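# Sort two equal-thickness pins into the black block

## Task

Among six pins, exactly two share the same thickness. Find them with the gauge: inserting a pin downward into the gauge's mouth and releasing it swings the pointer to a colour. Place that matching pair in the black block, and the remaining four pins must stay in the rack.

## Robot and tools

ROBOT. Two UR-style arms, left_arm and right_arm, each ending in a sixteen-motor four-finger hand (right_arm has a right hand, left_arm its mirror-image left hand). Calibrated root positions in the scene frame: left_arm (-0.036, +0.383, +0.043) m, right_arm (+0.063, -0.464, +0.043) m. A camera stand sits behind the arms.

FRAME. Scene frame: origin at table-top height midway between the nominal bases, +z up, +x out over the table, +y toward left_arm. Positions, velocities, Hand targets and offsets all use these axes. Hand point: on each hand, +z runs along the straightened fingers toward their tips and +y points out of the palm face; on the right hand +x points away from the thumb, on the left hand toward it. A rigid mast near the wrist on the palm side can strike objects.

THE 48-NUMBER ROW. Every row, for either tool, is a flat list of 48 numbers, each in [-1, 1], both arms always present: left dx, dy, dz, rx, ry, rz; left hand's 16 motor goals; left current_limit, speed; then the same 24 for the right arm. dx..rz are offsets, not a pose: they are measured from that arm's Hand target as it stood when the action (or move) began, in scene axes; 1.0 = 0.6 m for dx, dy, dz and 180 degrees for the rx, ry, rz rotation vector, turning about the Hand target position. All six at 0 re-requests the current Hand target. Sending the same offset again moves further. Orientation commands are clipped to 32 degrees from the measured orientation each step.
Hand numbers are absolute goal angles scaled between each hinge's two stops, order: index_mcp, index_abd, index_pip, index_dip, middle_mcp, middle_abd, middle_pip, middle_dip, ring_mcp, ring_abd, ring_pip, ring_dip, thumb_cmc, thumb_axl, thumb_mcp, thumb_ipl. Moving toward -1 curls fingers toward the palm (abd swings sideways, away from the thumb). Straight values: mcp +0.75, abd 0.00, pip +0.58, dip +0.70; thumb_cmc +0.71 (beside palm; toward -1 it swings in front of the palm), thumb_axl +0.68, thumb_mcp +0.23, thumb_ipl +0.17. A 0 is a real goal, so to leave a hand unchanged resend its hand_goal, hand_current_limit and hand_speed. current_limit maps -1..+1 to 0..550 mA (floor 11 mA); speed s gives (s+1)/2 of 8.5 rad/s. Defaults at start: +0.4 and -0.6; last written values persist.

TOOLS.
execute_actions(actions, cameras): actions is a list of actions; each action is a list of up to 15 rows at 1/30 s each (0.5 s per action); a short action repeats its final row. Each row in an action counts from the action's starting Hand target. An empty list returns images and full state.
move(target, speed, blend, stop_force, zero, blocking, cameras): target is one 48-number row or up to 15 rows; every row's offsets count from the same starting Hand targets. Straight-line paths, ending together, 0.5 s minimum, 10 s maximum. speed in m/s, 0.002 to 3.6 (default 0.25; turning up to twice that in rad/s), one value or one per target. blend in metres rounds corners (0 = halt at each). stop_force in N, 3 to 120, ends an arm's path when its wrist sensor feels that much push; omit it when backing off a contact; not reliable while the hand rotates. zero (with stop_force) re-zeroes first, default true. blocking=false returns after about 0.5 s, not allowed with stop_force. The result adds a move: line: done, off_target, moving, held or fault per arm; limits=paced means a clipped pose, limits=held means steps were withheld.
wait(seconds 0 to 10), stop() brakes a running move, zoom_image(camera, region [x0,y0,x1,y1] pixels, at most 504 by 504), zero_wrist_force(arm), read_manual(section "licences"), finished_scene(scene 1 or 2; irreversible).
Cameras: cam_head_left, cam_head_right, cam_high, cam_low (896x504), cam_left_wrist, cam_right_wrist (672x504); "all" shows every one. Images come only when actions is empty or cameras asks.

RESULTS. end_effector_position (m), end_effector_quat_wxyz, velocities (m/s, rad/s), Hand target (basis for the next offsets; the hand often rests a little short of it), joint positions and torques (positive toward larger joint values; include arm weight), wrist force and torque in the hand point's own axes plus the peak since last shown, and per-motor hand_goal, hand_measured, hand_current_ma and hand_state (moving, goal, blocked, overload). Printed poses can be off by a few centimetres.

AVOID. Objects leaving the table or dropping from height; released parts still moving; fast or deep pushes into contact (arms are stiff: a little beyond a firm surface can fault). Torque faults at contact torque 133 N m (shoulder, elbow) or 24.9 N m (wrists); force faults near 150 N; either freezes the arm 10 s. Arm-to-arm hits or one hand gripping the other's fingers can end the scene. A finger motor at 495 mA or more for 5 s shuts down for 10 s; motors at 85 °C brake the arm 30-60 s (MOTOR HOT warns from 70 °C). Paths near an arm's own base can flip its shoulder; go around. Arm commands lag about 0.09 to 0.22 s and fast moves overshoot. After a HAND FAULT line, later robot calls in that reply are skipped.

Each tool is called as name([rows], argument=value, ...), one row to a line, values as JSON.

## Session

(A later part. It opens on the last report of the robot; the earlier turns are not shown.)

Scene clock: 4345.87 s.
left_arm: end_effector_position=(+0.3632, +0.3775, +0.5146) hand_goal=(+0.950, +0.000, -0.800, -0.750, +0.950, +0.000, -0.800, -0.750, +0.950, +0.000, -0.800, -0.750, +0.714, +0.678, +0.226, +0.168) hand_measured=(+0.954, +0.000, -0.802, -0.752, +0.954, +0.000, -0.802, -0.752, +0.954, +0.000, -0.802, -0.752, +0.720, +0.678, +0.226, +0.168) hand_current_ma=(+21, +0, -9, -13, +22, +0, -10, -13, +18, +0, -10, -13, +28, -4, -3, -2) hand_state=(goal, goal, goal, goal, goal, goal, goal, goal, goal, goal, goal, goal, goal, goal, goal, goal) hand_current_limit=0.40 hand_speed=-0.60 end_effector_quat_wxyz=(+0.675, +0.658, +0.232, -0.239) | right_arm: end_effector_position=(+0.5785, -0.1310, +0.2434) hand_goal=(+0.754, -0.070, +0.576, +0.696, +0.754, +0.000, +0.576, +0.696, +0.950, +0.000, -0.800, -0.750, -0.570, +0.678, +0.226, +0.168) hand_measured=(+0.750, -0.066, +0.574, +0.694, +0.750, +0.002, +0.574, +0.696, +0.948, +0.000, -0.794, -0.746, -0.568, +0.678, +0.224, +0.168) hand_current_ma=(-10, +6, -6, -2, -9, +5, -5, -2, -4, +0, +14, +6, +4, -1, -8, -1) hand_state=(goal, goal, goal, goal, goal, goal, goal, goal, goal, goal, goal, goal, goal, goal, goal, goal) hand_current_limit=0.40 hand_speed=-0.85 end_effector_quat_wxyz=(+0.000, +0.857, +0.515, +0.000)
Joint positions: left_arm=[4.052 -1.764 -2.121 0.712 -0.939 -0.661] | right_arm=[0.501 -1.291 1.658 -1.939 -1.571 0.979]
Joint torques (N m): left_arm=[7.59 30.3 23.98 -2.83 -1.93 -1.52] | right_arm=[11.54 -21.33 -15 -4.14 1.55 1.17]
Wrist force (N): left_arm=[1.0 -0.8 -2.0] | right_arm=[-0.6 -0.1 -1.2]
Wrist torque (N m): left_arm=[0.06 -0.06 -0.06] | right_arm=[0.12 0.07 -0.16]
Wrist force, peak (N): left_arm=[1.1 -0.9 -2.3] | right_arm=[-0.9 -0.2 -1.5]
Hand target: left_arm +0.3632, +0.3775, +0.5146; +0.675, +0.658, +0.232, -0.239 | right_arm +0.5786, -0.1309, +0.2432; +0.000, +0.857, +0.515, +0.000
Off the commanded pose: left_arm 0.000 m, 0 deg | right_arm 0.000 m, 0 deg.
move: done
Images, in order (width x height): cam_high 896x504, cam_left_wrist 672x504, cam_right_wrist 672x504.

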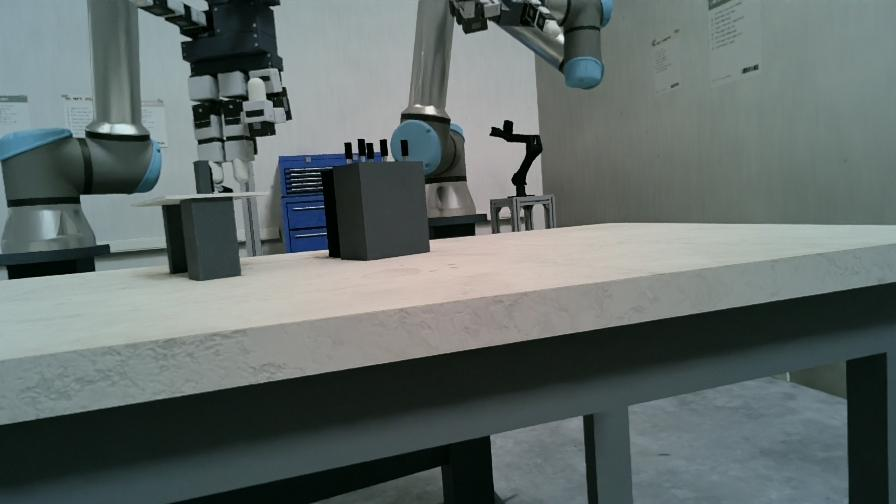

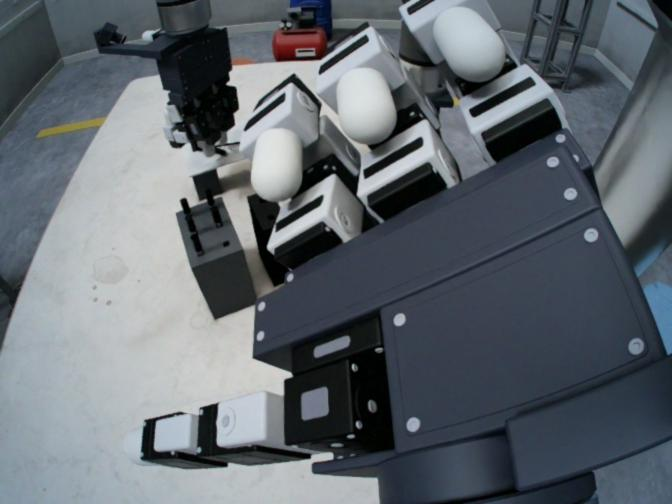

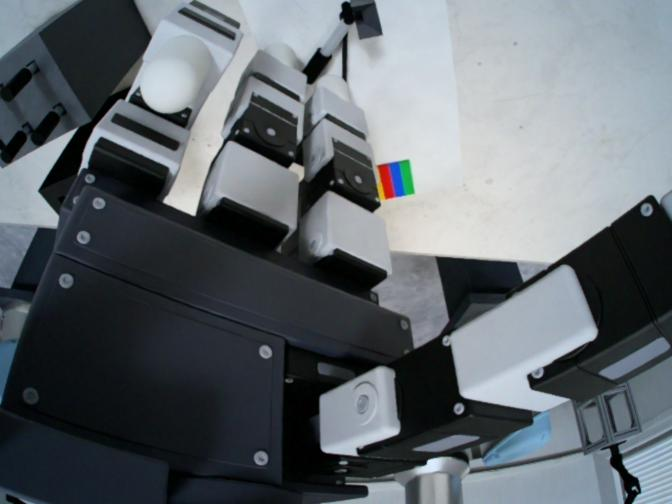

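move(target=[0,0,0,0,0,0,0.95,0,-0.8,-0.75,0.95,0,-0.8,-0.75,0.95,0,-0.8,-0.75,0.714,0.678,0.226,0.168,0.4,-0.6,0,0,-0.0217,0,0,0,0.754,-0.07,0.576,0.696,0.754,0,0.576,0.696,0.95,0,-0.8,-0.75,-0.571,0.678,0.226,0.168,0.4,-0.85], speed=0.008, stop_force=3, cameras=["cam_right_wrist", "cam_left_wrist", "cam_high"])

zoom_image(camera="cam_right_wrist", region=[250, 0, 390, 120])

zoom_image(camera="cam_high", region=[180, 130, 260, 210])

Scene clock: 4354.70 s.
left_arm: end_effector_position=(+0.3632, +0.3775, +0.5146) hand_goal=(+0.950, +0.000, -0.800, -0.750, +0.950, +0.000, -0.800, -0.750, +0.950, +0.000, -0.800, -0.750, +0.714, +0.678, +0.226, +0.168) hand_measured=(+0.954, +0.000, -0.802, -0.752, +0.954, +0.000, -0.802, -0.752, +0.954, +0.000, -0.802, -0.752, +0.720, +0.678, +0.226, +0.168) hand_current_ma=(+21, +0, -9, -13, +22, +0, -10, -13, +18, +0, -10, -13, +28, -4, -3, -2) hand_state=(goal, goal, goal, goal, goal, goal, goal, goal, goal, goal, goal, goal, goal, goal, goal, goal) hand_current_limit=0.40 hand_speed=-0.60 end_effector_quat_wxyz=(+0.675, +0.658, +0.232, -0.239) | right_arm: end_effector_position=(+0.5786, -0.1309, +0.2302) hand_goal=(+0.754, -0.070, +0.576, +0.696, +0.754, +0.000, +0.576, +0.696, +0.950, +0.000, -0.800, -0.750, -0.570, +0.678, +0.226, +0.168) hand_measured=(+0.752, -0.070, +0.574, +0.694, +0.750, +0.002, +0.574, +0.696, +0.948, +0.000, -0.794, -0.746, -0.568, +0.678, +0.224, +0.168) hand_current_ma=(-3, +1, -3, -2, -9, +5, -5, -2, -4, +0, +14, +6, +4, -1, -8, -1) hand_state=(goal, goal, goal, goal, goal, goal, goal, goal, goal, goal, goal, goal, goal, goal, goal, goal) hand_current_limit=0.40 hand_speed=-0.85 end_effector_quat_wxyz=(+0.000, +0.857, +0.515, +0.000)
Joint positions: left_arm=[4.052 -1.764 -2.121 0.712 -0.939 -0.661] | right_arm=[0.501 -1.279 1.679 -1.972 -1.571 0.979]
Joint torques (N m): left_arm=[7.78 30.92 22.94 -2.98 -1.62 -1.68] | right_arm=[11.22 -24.03 -14.34 -4.07 1.69 1.02]
Wrist force (N): left_arm=[1.0 -0.9 -1.9] | right_arm=[-0.3 -0.1 -1.9]
Wrist torque (N m): left_arm=[0.05 -0.05 -0.06] | right_arm=[0.20 0.04 -0.14]
Wrist force, peak (N): left_arm=[1.3 -0.7 -2.3] | right_arm=[-0.5 -0.1 -2.0]
Hand target: left_arm +0.3632, +0.3775, +0.5146; +0.675, +0.658, +0.232, -0.239 | right_arm +0.5786, -0.1309, +0.2302; +0.000, +0.857, +0.515, +0.000
Off the commanded pose: left_arm 0.000 m, 0 deg | right_arm 0.000 m, 0 deg.
move: done
Images, in order (width x height): cam_high 896x504, cam_left_wrist 672x504, cam_right_wrist 672x504.

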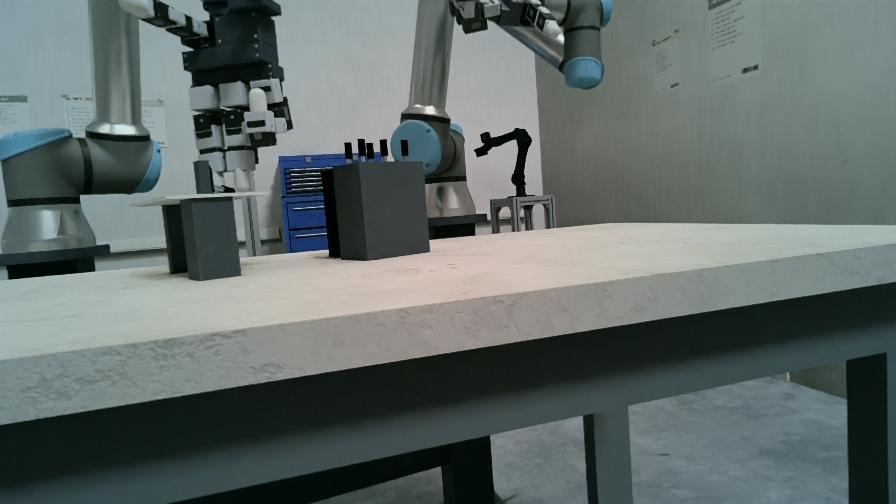

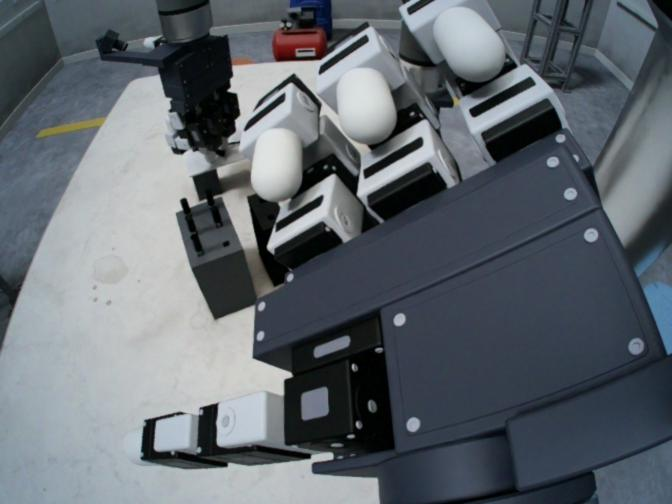

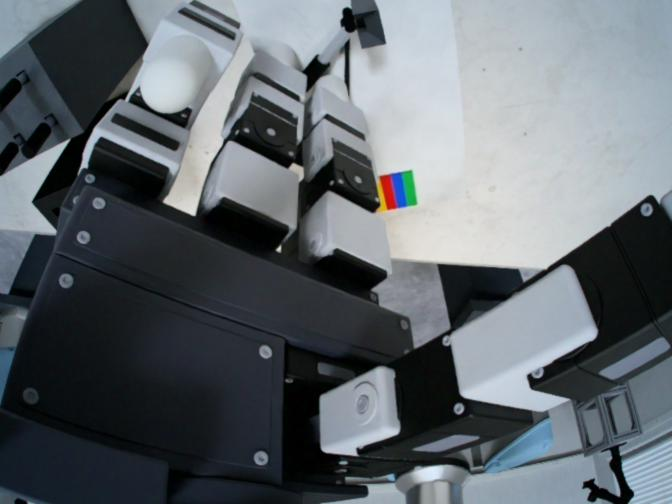

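Scaled by 3.600 from the camera's 672x504 image, which has a finer 960x720 frame.

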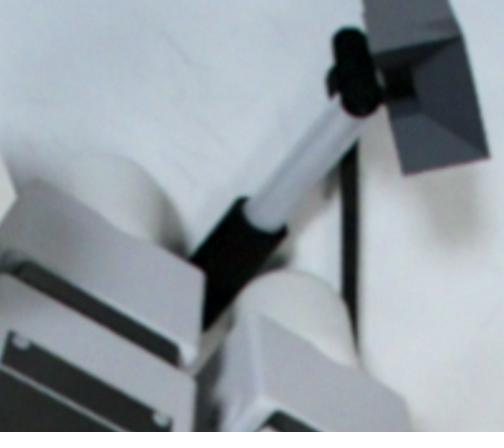

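Scaled by 6.300.

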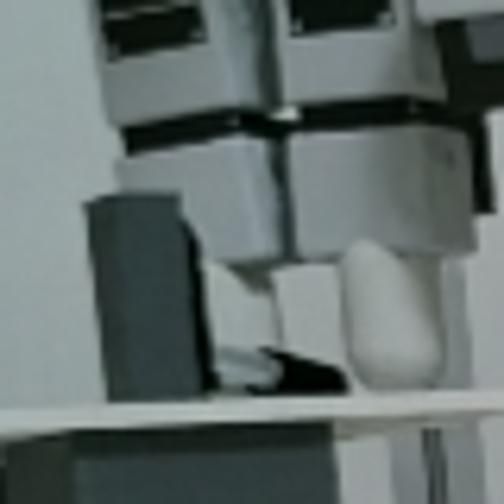

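move(target=[0,0,0,0,0,0,0.95,0,-0.8,-0.75,0.95,0,-0.8,-0.75,0.95,0,-0.8,-0.75,0.714,0.678,0.226,0.168,0.4,-0.6,0,0,-0.0083,0,0,0,0.754,-0.07,0.576,0.696,0.754,0,0.576,0.696,0.95,0,-0.8,-0.75,-0.571,0.678,0.226,0.168,0.4,-0.85], speed=0.005, stop_force=3)

Scene clock: 4361.00 s.
left_arm: end_effector_position=(+0.3632, +0.3775, +0.5146) hand_goal=(+0.950, +0.000, -0.800, -0.750, +0.950, +0.000, -0.800, -0.750, +0.950, +0.000, -0.800, -0.750, +0.714, +0.678, +0.226, +0.168) hand_measured=(+0.954, +0.000, -0.802, -0.752, +0.954, +0.000, -0.802, -0.752, +0.954, +0.000, -0.802, -0.752, +0.720, +0.678, +0.226, +0.168) hand_current_ma=(+21, +0, -9, -13, +22, +0, -10, -13, +18, +0, -10, -13, +28, -4, -3, -2) hand_state=(goal, goal, goal, goal, goal, goal, goal, goal, goal, goal, goal, goal, goal, goal, goal, goal) hand_current_limit=0.40 hand_speed=-0.60 end_effector_quat_wxyz=(+0.675, +0.658, +0.232, -0.239) | right_arm: end_effector_position=(+0.5786, -0.1309, +0.2285) hand_goal=(+0.754, -0.070, +0.576, +0.696, +0.754, +0.000, +0.576, +0.696, +0.950, +0.000, -0.800, -0.750, -0.570, +0.678, +0.226, +0.168) hand_measured=(+0.752, -0.070, +0.574, +0.694, +0.750, +0.002, +0.574, +0.696, +0.948, +0.000, -0.794, -0.746, -0.568, +0.678, +0.224, +0.168) hand_current_ma=(-2, +0, -2, -2, -8, +5, -5, -2, -4, +0, +14, +6, +4, -1, -8, -1) hand_state=(goal, goal, goal, goal, goal, goal, goal, goal, goal, goal, goal, goal, goal, goal, goal, goal) hand_current_limit=0.40 hand_speed=-0.85 end_effector_quat_wxyz=(+0.000, +0.857, +0.515, +0.000)
Joint positions: left_arm=[4.052 -1.764 -2.121 0.712 -0.939 -0.661] | right_arm=[0.501 -1.277 1.682 -1.976 -1.571 0.979]
Joint torques (N m): left_arm=[6.62 30.5 23.2 -2.82 -1.61 -1.57] | right_arm=[11.06 -38.25 -24.01 -0.96 0.76 0.58]
Wrist force (N): left_arm=[1.1 -0.8 -2.0] | right_arm=[-0.7 -0.2 -5.6]
Wrist torque (N m): left_arm=[0.06 -0.07 -0.05] | right_arm=[0.49 0.14 -0.16]
Wrist force, peak (N): left_arm=[1.3 -0.9 -2.4] | right_arm=[-0.9 -0.5 -8.8]
Hand target: left_arm +0.3632, +0.3775, +0.5146; +0.675, +0.658, +0.232, -0.239 | right_arm +0.5786, -0.1309, +0.2285; +0.000, +0.857, +0.515, +0.000 (not the last commanded pose)
Off the commanded pose: left_arm 0.000 m, 0 deg | right_arm 0.003 m, 0 deg.
move: contact (right_arm)

move(target=[0,0,0,0,0,0,0.95,0,-0.8,-0.75,0.95,0,-0.8,-0.75,0.95,0,-0.8,-0.75,0.714,0.678,0.226,0.168,0.4,-0.6,0,0,0.0012,0,0,0,0.754,-0.3,0.576,0.696,0.754,0.3,0.576,0.696,0.95,0,-0.8,-0.75,-0.571,0.678,0.226,0.168,0.5,-0.95], speed=0.005, cameras=["cam_right_wrist", "cam_high", "cam_left_wrist"])

zoom_image(camera="cam_right_wrist", region=[250, 0, 390, 120])

zoom_image(camera="cam_high", region=[180, 130, 260, 210])

Scene clock: 4369.23 s.
left_arm: end_effector_position=(+0.3632, +0.3775, +0.5146) hand_goal=(+0.950, +0.000, -0.800, -0.750, +0.950, +0.000, -0.800, -0.750, +0.950, +0.000, -0.800, -0.750, +0.714, +0.678, +0.226, +0.168) hand_measured=(+0.954, +0.000, -0.802, -0.752, +0.954, +0.000, -0.802, -0.752, +0.954, +0.000, -0.802, -0.752, +0.720, +0.678, +0.226, +0.168) hand_current_ma=(+21, +0, -9, -13, +22, +0, -10, -13, +18, +0, -10, -13, +28, -4, -3, -2) hand_state=(goal, goal, goal, goal, goal, goal, goal, goal, goal, goal, goal, goal, goal, goal, goal, goal) hand_current_limit=0.40 hand_speed=-0.60 end_effector_quat_wxyz=(+0.675, +0.658, +0.232, -0.239) | right_arm: end_effector_position=(+0.5786, -0.1309, +0.2292) hand_goal=(+0.754, -0.300, +0.576, +0.696, +0.754, +0.300, +0.576, +0.696, +0.950, +0.000, -0.800, -0.750, -0.570, +0.678, +0.226, +0.168) hand_measured=(+0.754, -0.130, +0.576, +0.694, +0.752, +0.042, +0.574, +0.696, +0.948, +0.000, -0.794, -0.746, -0.568, +0.678, +0.224, +0.168) hand_current_ma=(+1, +342, +0, -2, -6, -411, -4, -2, -4, +0, +14, +6, +4, -1, -8, -1) hand_state=(goal, moving, goal, goal, goal, moving, goal, goal, goal, goal, goal, goal, goal, goal, goal, goal) hand_current_limit=0.50 hand_speed=-0.95 end_effector_quat_wxyz=(+0.000, +0.857, +0.515, +0.000)
Joint positions: left_arm=[4.052 -1.764 -2.121 0.712 -0.939 -0.661] | right_arm=[0.501 -1.278 1.681 -1.974 -1.571 0.979]
Joint torques (N m): left_arm=[6.51 30.35 23.86 -2.75 -1.73 -1.63] | right_arm=[11.13 -41.4 -24.83 -1.56 0.53 0.61]
Wrist force (N): left_arm=[0.9 -0.7 -2.2] | right_arm=[-0.7 0.1 -1.0]
Wrist torque (N m): left_arm=[0.09 -0.05 -0.07] | right_arm=[0.14 0.06 -0.17]
Wrist force, peak (N): left_arm=[0.9 -0.9 -2.4] | right_arm=[-0.7 -0.4 -6.0]
Hand target: left_arm +0.3632, +0.3775, +0.5146; +0.675, +0.658, +0.232, -0.239 | right_arm +0.5786, -0.1309, +0.2292; +0.000, +0.857, +0.515, +0.000
Off the commanded pose: left_arm 0.000 m, 0 deg | right_arm 0.000 m, 0 deg.
move: done
Images, in order (width x height): cam_high 896x504, cam_left_wrist 672x504, cam_right_wrist 672x504.

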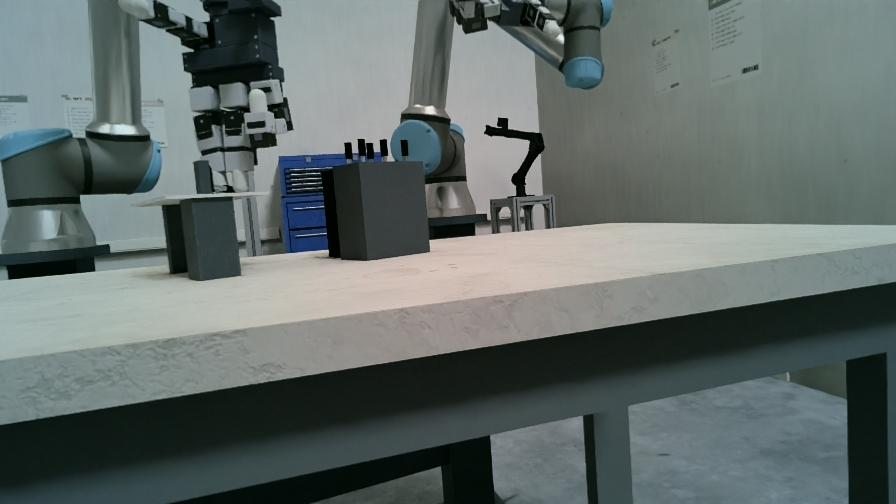

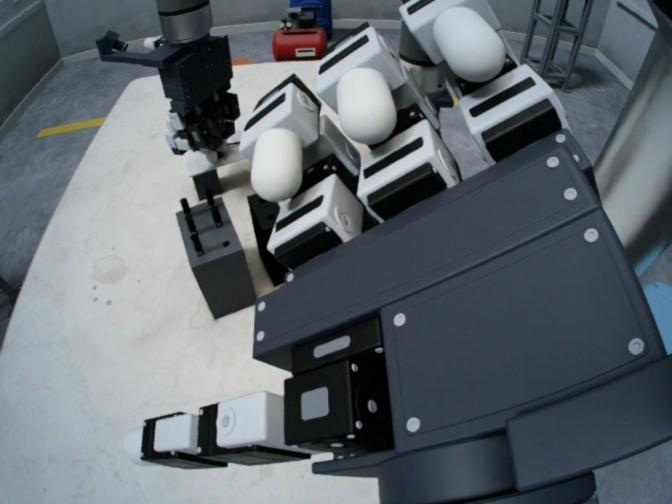

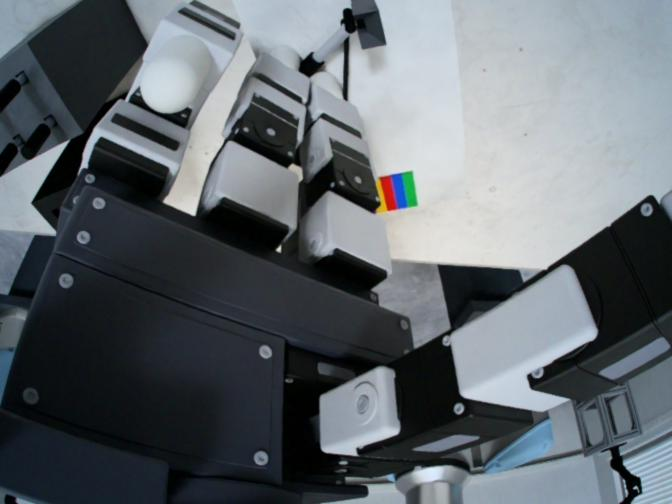

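Scaled by 3.600 from the camera's 672x504 image, which has a finer 960x720 frame.

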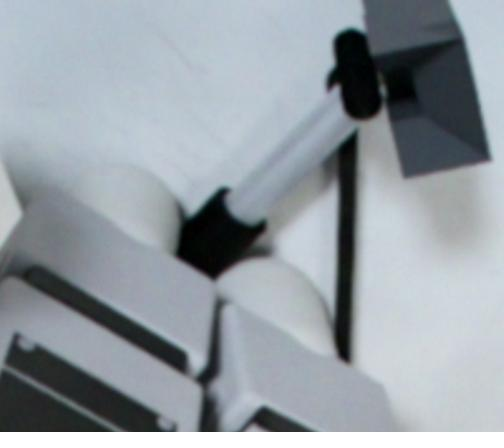

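Scaled by 6.300.

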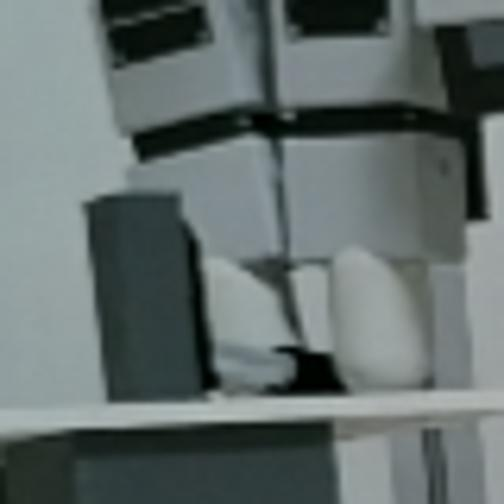

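wait(seconds=1)

move(target=[0,0,0,0,0,0,0.95,0,-0.8,-0.75,0.95,0,-0.8,-0.75,0.95,0,-0.8,-0.75,0.714,0.678,0.226,0.168,0.4,-0.6,0,0,0.03,0,0,0,0.754,-0.3,0.576,0.696,0.754,0.3,0.576,0.696,0.95,0,-0.8,-0.75,-0.571,0.678,0.226,0.168,0.5,-0.95], speed=0.015, cameras=["cam_right_wrist", "cam_high", "cam_left_wrist"])

zoom_image(camera="cam_right_wrist", region=[250, 0, 390, 120])

zoom_image(camera="cam_high", region=[180, 130, 260, 210])

zoom_image(camera="cam_left_wrist", region=[180, 110, 250, 180])

Scene clock: 4377.50 s.
left_arm: end_effector_position=(+0.3632, +0.3775, +0.5146) hand_goal=(+0.950, +0.000, -0.800, -0.750, +0.950, +0.000, -0.800, -0.750, +0.950, +0.000, -0.800, -0.750, +0.714, +0.678, +0.226, +0.168) hand_measured=(+0.954, +0.000, -0.802, -0.752, +0.954, +0.000, -0.802, -0.752, +0.954, +0.000, -0.802, -0.752, +0.720, +0.678, +0.226, +0.168) hand_current_ma=(+21, +0, -9, -13, +22, +0, -10, -13, +18, +0, -10, -13, +28, -4, -3, -2) hand_state=(goal, goal, goal, goal, goal, goal, goal, goal, goal, goal, goal, goal, goal, goal, goal, goal) hand_current_limit=0.40 hand_speed=-0.60 end_effector_quat_wxyz=(+0.675, +0.658, +0.232, -0.239) | right_arm: end_effector_position=(+0.5786, -0.1309, +0.2292) hand_goal=(+0.754, -0.300, +0.576, +0.696, +0.754, +0.300, +0.576, +0.696, +0.950, +0.000, -0.800, -0.750, -0.570, +0.678, +0.226, +0.168) hand_measured=(+0.754, -0.130, +0.576, +0.694, +0.752, +0.042, +0.574, +0.696, +0.948, +0.000, -0.794, -0.746, -0.568, +0.678, +0.224, +0.168) hand_current_ma=(+1, +413, +0, -2, -6, -412, -4, -2, -4, +0, +14, +6, +4, -1, -8, -1) hand_state=(goal, blocked, goal, goal, goal, blocked, goal, goal, goal, goal, goal, goal, goal, goal, goal, goal) hand_current_limit=0.50 hand_speed=-0.95 end_effector_quat_wxyz=(+0.000, +0.857, +0.515, +0.000)
Joint positions: left_arm=[4.052 -1.764 -2.121 0.712 -0.939 -0.661] | right_arm=[0.501 -1.278 1.681 -1.974 -1.571 0.979]
Joint torques (N m): left_arm=[6.42 30.92 23.9 -2.92 -1.64 -1.59] | right_arm=[10.03 -40.94 -26.41 -1.49 0.6 0.53]
Wrist force (N): left_arm=[1.1 -0.7 -2.0] | right_arm=[-0.5 -0.2 -0.9]
Wrist torque (N m): left_arm=[0.09 -0.06 -0.06] | right_arm=[0.10 0.04 -0.16]
Wrist force, peak (N): left_arm=[1.1 -0.9 -2.4] | right_arm=[-0.9 0.2 -1.4]
Hand target: left_arm +0.3632, +0.3775, +0.5146; +0.675, +0.658, +0.232, -0.239 | right_arm +0.5786, -0.1309, +0.2292; +0.000, +0.857, +0.515, +0.000
Off the commanded pose: left_arm 0.000 m, 0 deg | right_arm 0.000 m, 0 deg.
wait: 1.00 s; at rest from the start

Scene clock: 4379.10 s.
left_arm: end_effector_position=(+0.3632, +0.3775, +0.5146) hand_goal=(+0.950, +0.000, -0.800, -0.750, +0.950, +0.000, -0.800, -0.750, +0.950, +0.000, -0.800, -0.750, +0.714, +0.678, +0.226, +0.168) hand_measured=(+0.954, +0.000, -0.802, -0.752, +0.954, +0.000, -0.802, -0.752, +0.954, +0.000, -0.802, -0.752, +0.720, +0.678, +0.226, +0.168) hand_current_ma=(+21, +0, -9, -13, +22, +0, -10, -13, +18, +0, -10, -13, +28, -4, -3, -2) hand_state=(goal, goal, goal, goal, goal, goal, goal, goal, goal, goal, goal, goal, goal, goal, goal, goal) hand_current_limit=0.40 hand_speed=-0.60 end_effector_quat_wxyz=(+0.675, +0.658, +0.232, -0.239) | right_arm: end_effector_position=(+0.5786, -0.1309, +0.2470) hand_goal=(+0.754, -0.300, +0.576, +0.696, +0.754, +0.300, +0.576, +0.696, +0.950, +0.000, -0.800, -0.750, -0.570, +0.678, +0.226, +0.168) hand_measured=(+0.754, -0.130, +0.576, +0.694, +0.752, +0.042, +0.574, +0.696, +0.948, +0.000, -0.794, -0.746, -0.568, +0.678, +0.224, +0.168) hand_current_ma=(+1, +413, +0, -2, -6, -412, -4, -2, -4, +0, +14, +6, +4, -1, -8, -1) hand_state=(goal, blocked, goal, goal, goal, blocked, goal, goal, goal, goal, goal, goal, goal, goal, goal, goal) hand_current_limit=0.50 hand_speed=-0.95 end_effector_quat_wxyz=(+0.000, +0.857, +0.515, +0.000) end_effector_velocity=(-0.001, +0.000, +0.001) end_effector_angular_velocity=(-0.002, +0.003, +0.000)
Joint positions: left_arm=[4.052 -1.764 -2.121 0.712 -0.939 -0.661] | right_arm=[0.501 -1.293 1.653 -1.93 -1.571 0.979]
Joint velocities: left_arm=[within noise] | right_arm=[0 -0.001 -0.002 0.006 0 0]
Joint torques (N m): left_arm=[7.89 29.66 22.98 -2.85 -1.42 -1.53] | right_arm=[10.58 -40.97 -24.89 -1.28 0.02 0.27]
Wrist force (N): left_arm=[0.9 -0.9 -2.0] | right_arm=[-0.8 -0.2 -0.9]
Wrist torque (N m): left_arm=[0.05 -0.03 -0.07] | right_arm=[0.10 0.07 -0.18]
Wrist force, peak (N): left_arm=[1.2 -0.7 -2.2] | right_arm=[-0.8 -0.4 -1.4]
Hand target: left_arm +0.3632, +0.3775, +0.5146; +0.675, +0.658, +0.232, -0.239 | right_arm +0.5786, -0.1309, +0.2472; +0.000, +0.857, +0.515, +0.000
Off the commanded pose: left_arm 0.000 m, 0 deg | right_arm 0.000 m, 0 deg.
move: done
Images, in order (width x height): cam_high 896x504, cam_left_wrist 672x504, cam_right_wrist 672x504.

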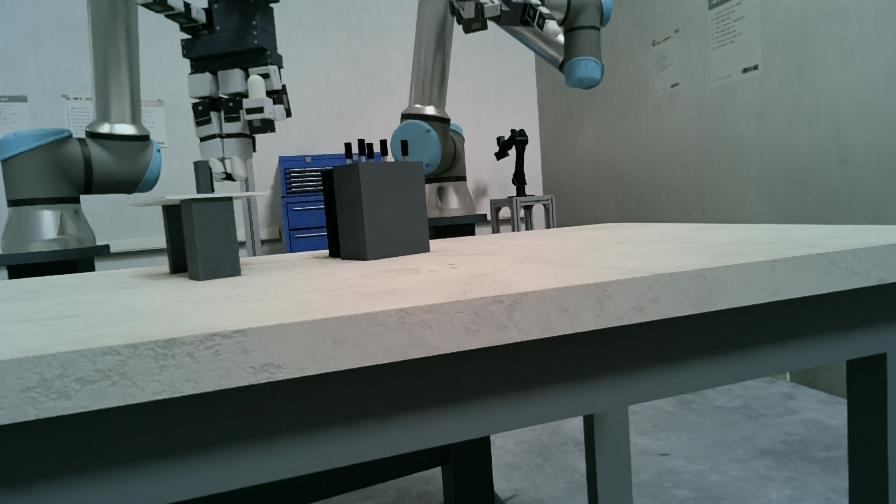

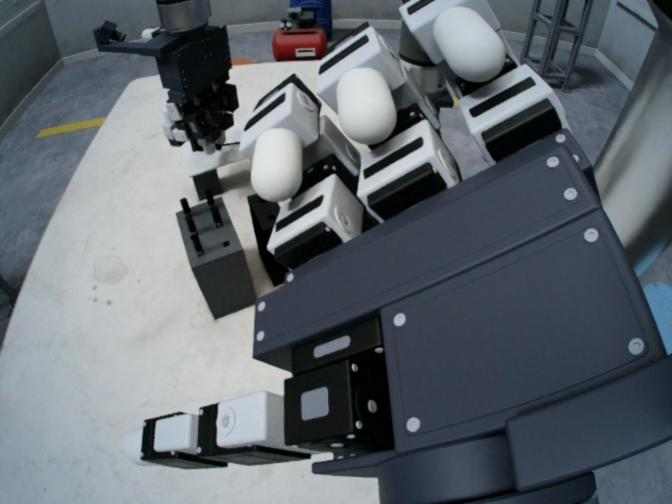

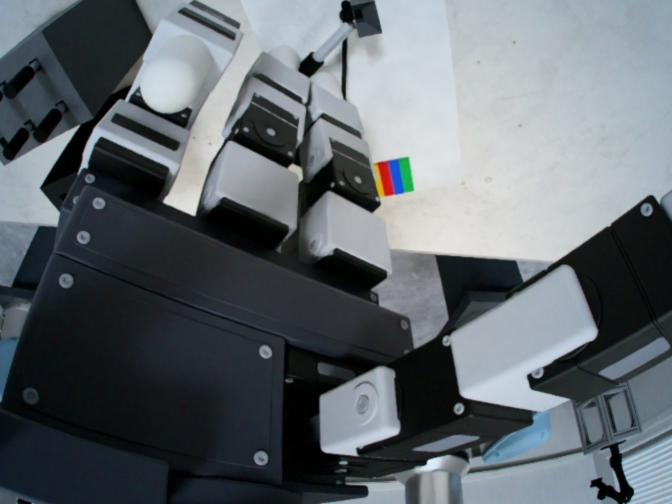

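Scaled by 3.600 from the camera's 672x504 image, which has a finer 960x720 frame.

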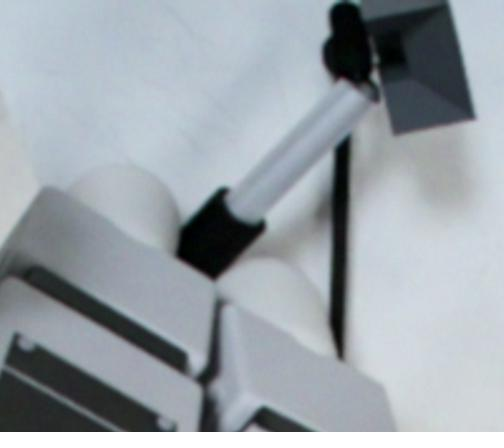

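Scaled by 6.300.

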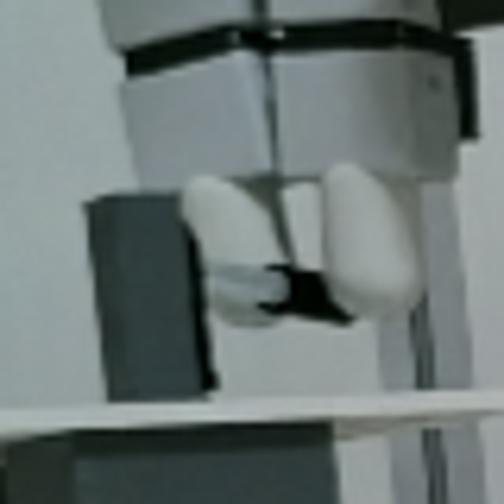

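Scaled by 7.200 from the camera's 672x504 image, which has a finer 960x720 frame.

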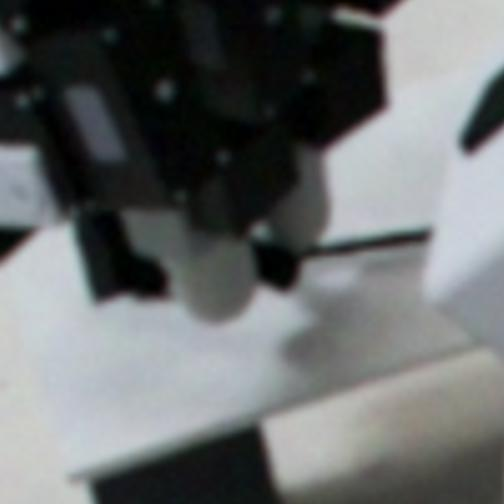

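move([
  [0,0,0,0,0,0,0.95,0,-0.8,-0.75,0.95,0,-0.8,-0.75,0.95,0,-0.8,-0.75,0.714,0.678,0.226,0.168,0.4,-0.6,0,0,0.288,0,0,0,0.754,-0.3,0.576,0.696,0.754,0.3,0.576,0.696,0.95,0,-0.8,-0.75,-0.571,0.678,0.226,0.168,0.5,-0.95],
  [0,0,0,0,0,0,0.95,0,-0.8,-0.75,0.95,0,-0.8,-0.75,0.95,0,-0.8,-0.75,0.714,0.678,0.226,0.168,0.4,-0.6,-0.3585,0.0848,0.288,0,0,-0.6389,0.754,-0.3,0.576,0.696,0.754,0.3,0.576,0.696,0.95,0,-0.8,-0.75,-0.571,0.678,0.226,0.168,0.5,-0.95],
], speed=0.15, blend=[0.02, 0], cameras=["cam_right_wrist", "cam_head_left", "cam_high"])

zoom_image(camera="cam_right_wrist", region=[250, 0, 390, 120])

Scene clock: 4407.17 s.
left_arm: end_effector_position=(+0.3632, +0.3775, +0.5146) hand_goal=(+0.950, +0.000, -0.800, -0.750, +0.950, +0.000, -0.800, -0.750, +0.950, +0.000, -0.800, -0.750, +0.714, +0.678, +0.226, +0.168) hand_measured=(+0.954, +0.000, -0.802, -0.752, +0.954, +0.000, -0.802, -0.752, +0.954, +0.000, -0.802, -0.752, +0.720, +0.678, +0.226, +0.168) hand_current_ma=(+21, +0, -9, -13, +22, +0, -10, -13, +18, +0, -10, -13, +28, -4, -3, -2) hand_state=(goal, goal, goal, goal, goal, goal, goal, goal, goal, goal, goal, goal, goal, goal, goal, goal) hand_current_limit=0.40 hand_speed=-0.60 end_effector_quat_wxyz=(+0.675, +0.658, +0.232, -0.239) | right_arm: end_effector_position=(+0.3635, -0.0800, +0.4200) hand_goal=(+0.754, -0.300, +0.576, +0.696, +0.754, +0.300, +0.576, +0.696, +0.950, +0.000, -0.800, -0.750, -0.570, +0.678, +0.226, +0.168) hand_measured=(+0.754, -0.130, +0.576, +0.694, +0.752, +0.042, +0.574, +0.696, +0.948, +0.000, -0.794, -0.746, -0.568, +0.678, +0.224, +0.168) hand_current_ma=(+0, +413, +0, -2, -4, -412, -3, -2, -4, +0, +14, +6, +4, -1, -8, -1) hand_state=(goal, blocked, goal, goal, goal, blocked, goal, goal, goal, goal, goal, goal, goal, goal, goal, goal) hand_current_limit=0.50 hand_speed=-0.95 end_effector_quat_wxyz=(+0.000, +0.895, -0.446, +0.000)
Joint positions: left_arm=[4.052 -1.764 -2.121 0.712 -0.939 -0.661] | right_arm=[0.6 -1.432 1.373 -1.511 -1.571 3.085]
Joint torques (N m): left_arm=[7.45 30.14 23.48 -2.6 -1.31 -1.62] | right_arm=[-9.96 -35.74 -15.01 -3.96 -2.46 1.01]
Wrist force (N): left_arm=[0.8 -0.7 -2.1] | right_arm=[0.0 0.0 -1.3]
Wrist torque (N m): left_arm=[0.09 -0.04 -0.08] | right_arm=[0.12 0.01 -0.10]
Wrist force, peak (N): left_arm=[1.2 -1.0 -2.3] | right_arm=[-0.7 0.2 -1.8]
Hand target: left_arm +0.3632, +0.3775, +0.5146; +0.675, +0.658, +0.232, -0.239 | right_arm +0.3635, -0.0800, +0.4200; +0.000, +0.895, -0.446, +0.000
Off the commanded pose: left_arm 0.000 m, 0 deg | right_arm 0.000 m, 0 deg.
move: done
Images, in order (width x height): cam_head_left 896x504, cam_high 896x504, cam_right_wrist 672x504.

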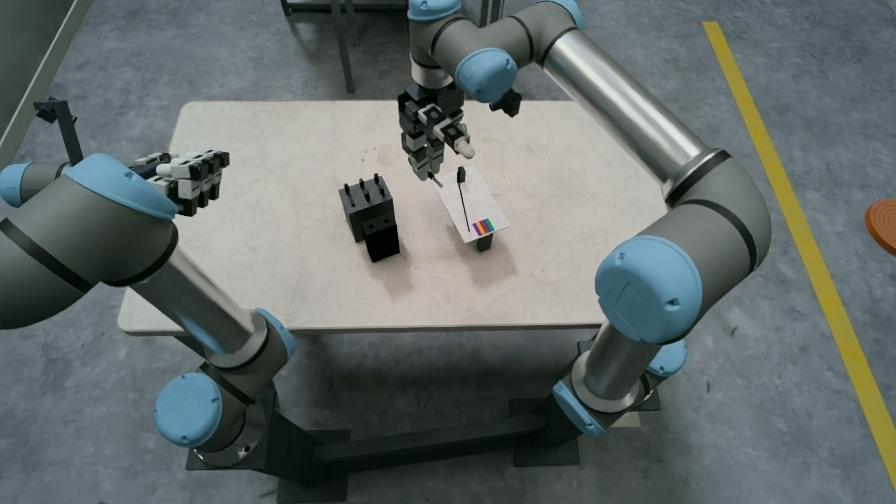

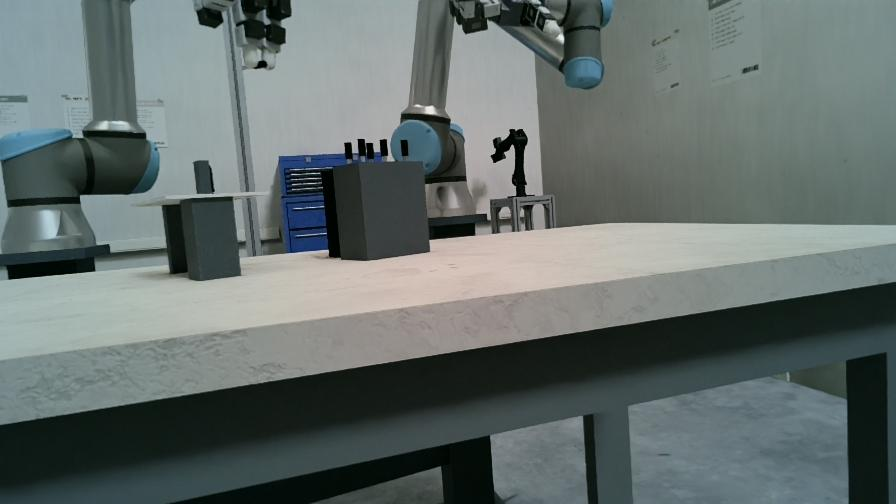

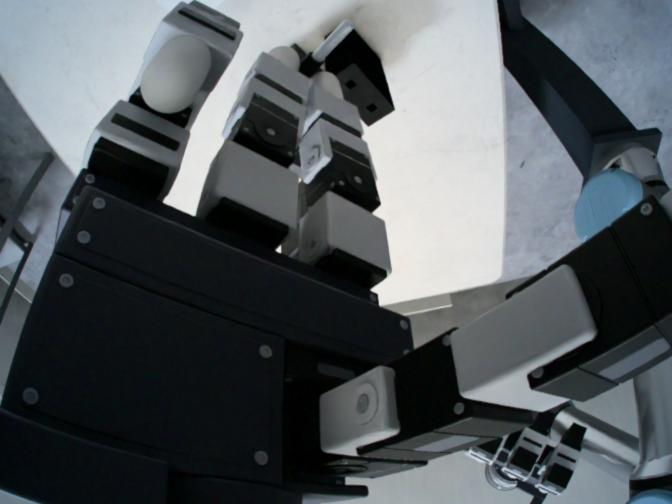

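Scaled by 3.600 from the camera's 672x504 image, which has a finer 960x720 frame.

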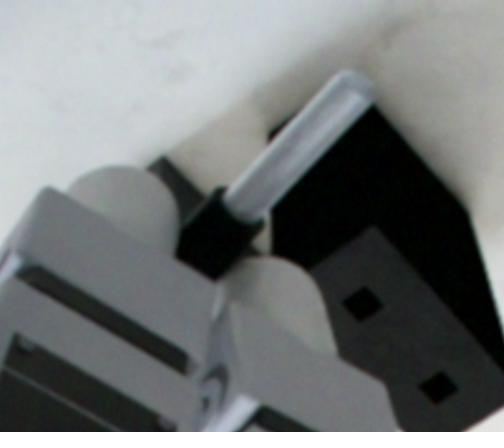

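move(target=[0,0,0,0,0,0,0.95,0,-0.8,-0.75,0.95,0,-0.8,-0.75,0.95,0,-0.8,-0.75,0.714,0.678,0.226,0.168,0.4,-0.6,0,0.05,-0.03,0.3077,-0.4084,0,0.754,-0.3,0.576,0.696,0.754,0.3,0.576,0.696,1.0,0,1.0,1.0,-0.571,0.678,0.226,0.168,0.5,-0.95], speed=0.15, cameras=["cam_right_wrist", "cam_head_left", "cam_high", "cam_left_wrist", "cam_low"])

zoom_image(camera="cam_left_wrist", region=[120, 80, 280, 240])

zoom_image(camera="cam_high", region=[240, 0, 380, 140])

Scene clock: 4423.60 s.
left_arm: end_effector_position=(+0.3632, +0.3775, +0.5146) hand_goal=(+0.950, +0.000, -0.800, -0.750, +0.950, +0.000, -0.800, -0.750, +0.950, +0.000, -0.800, -0.750, +0.714, +0.678, +0.226, +0.168) hand_measured=(+0.954, +0.000, -0.802, -0.752, +0.954, +0.000, -0.802, -0.752, +0.954, +0.000, -0.802, -0.752, +0.720, +0.678, +0.226, +0.168) hand_current_ma=(+21, +0, -9, -13, +22, +0, -10, -13, +18, +0, -10, -13, +28, -4, -3, -2) hand_state=(goal, goal, goal, goal, goal, goal, goal, goal, goal, goal, goal, goal, goal, goal, goal, goal) hand_current_limit=0.40 hand_speed=-0.60 end_effector_quat_wxyz=(+0.675, +0.658, +0.232, -0.239) | right_arm: end_effector_position=(+0.3635, -0.0500, +0.4020) hand_goal=(+0.754, -0.300, +0.576, +0.696, +0.754, +0.300, +0.576, +0.696, +1.000, +0.000, +1.000, +1.000, -0.570, +0.678, +0.226, +0.168) hand_measured=(+0.746, -0.130, +0.576, +0.694, +0.746, +0.042, +0.574, +0.696, +0.994, +0.000, +0.996, +0.996, -0.568, +0.678, +0.224, +0.168) hand_current_ma=(-21, +413, -1, -2, -22, -412, -3, -2, -17, +0, -11, -7, +4, -1, -6, -1) hand_state=(goal, blocked, goal, goal, goal, blocked, goal, goal, goal, goal, goal, goal, goal, goal, goal, goal) hand_current_limit=0.50 hand_speed=-0.95 end_effector_quat_wxyz=(+0.644, -0.622, +0.310, -0.321)
Joint positions: left_arm=[4.052 -1.764 -2.121 0.712 -0.939 -0.661] | right_arm=[0.629 -1.68 2.367 -3.864 -1.545 3.142]
Joint torques (N m): left_arm=[6.07 30.5 22.5 -2.49 -1.1 -1.5] | right_arm=[11.34 -3.42 -10.31 -3.41 -2.43 1.06]
Wrist force (N): left_arm=[1.0 -0.6 -2.1] | right_arm=[1.4 -0.7 -0.7]
Wrist torque (N m): left_arm=[0.11 -0.06 -0.06] | right_arm=[-0.08 -0.21 0.13]
Wrist force, peak (N): left_arm=[1.1 -1.1 -2.2] | right_arm=[1.5 -1.2 -0.9]
Hand target: left_arm +0.3632, +0.3775, +0.5146; +0.675, +0.658, +0.232, -0.239 | right_arm +0.3635, -0.0500, +0.4020; +0.644, -0.622, +0.310, -0.321
Off the commanded pose: left_arm 0.000 m, 0 deg | right_arm 0.000 m, 0 deg.
move: done
Images, in order (width x height): cam_head_left 896x504, cam_high 896x504, cam_low 896x504, cam_left_wrist 672x504, cam_right_wrist 672x504.

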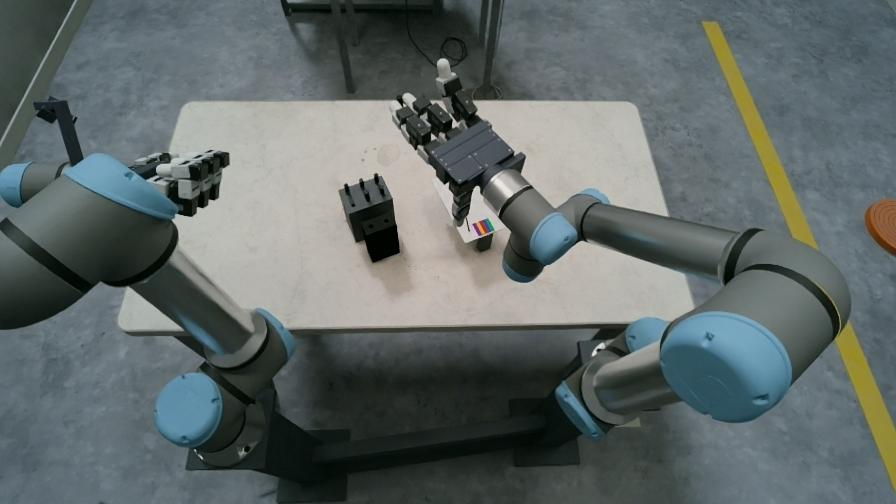

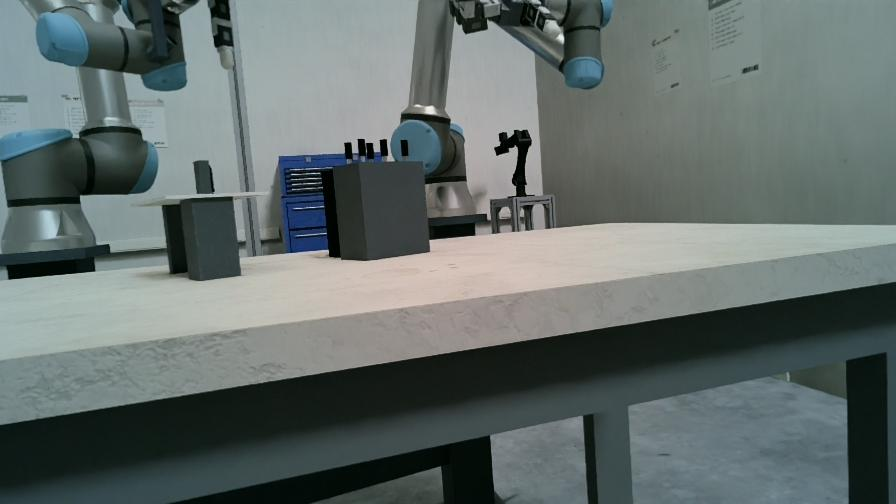

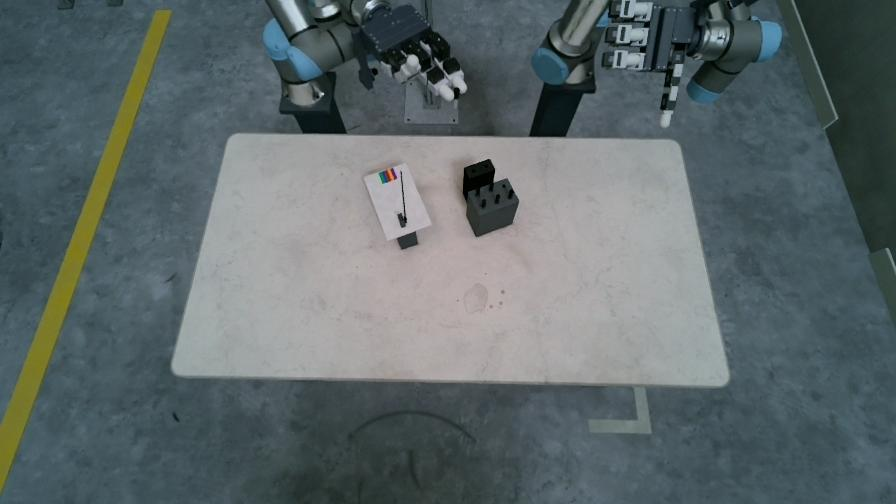

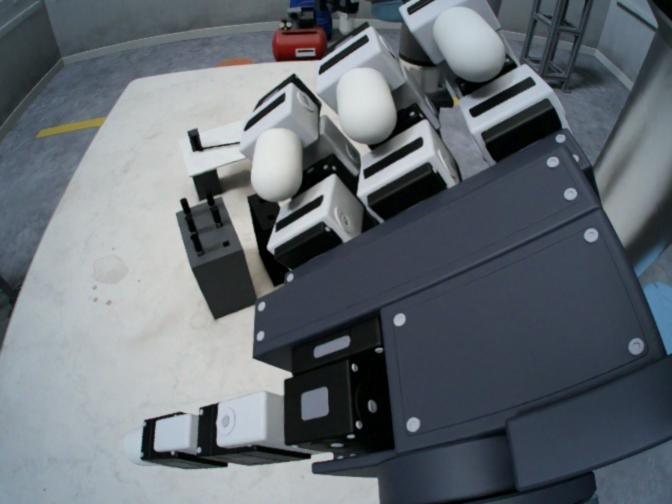

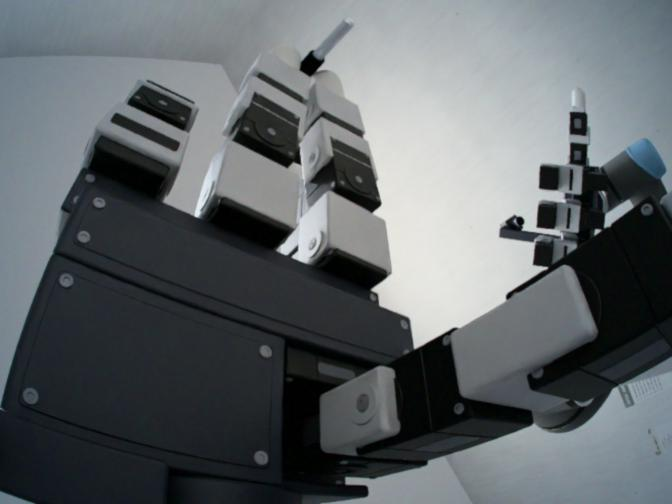

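Scaled by 3.150 from the camera's 672x504 image, which has a finer 960x720 frame.

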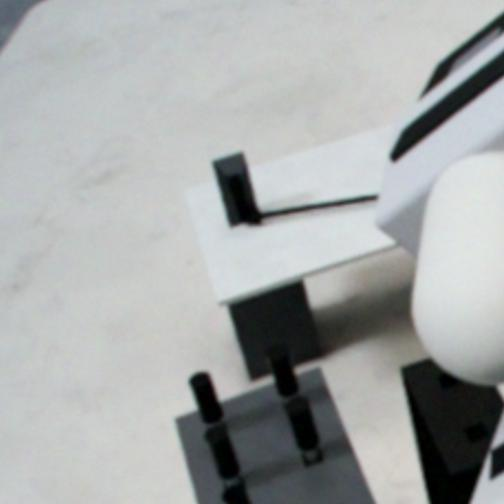

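Scaled by 3.600.

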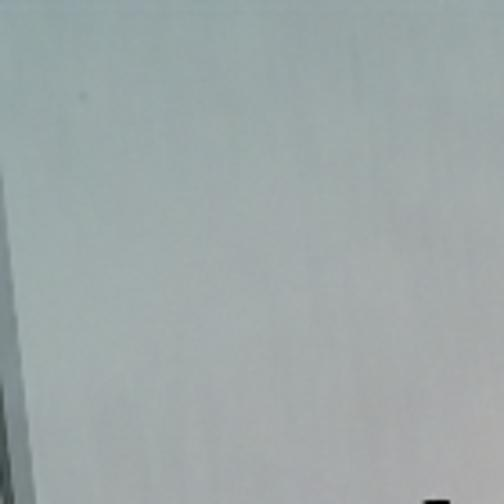

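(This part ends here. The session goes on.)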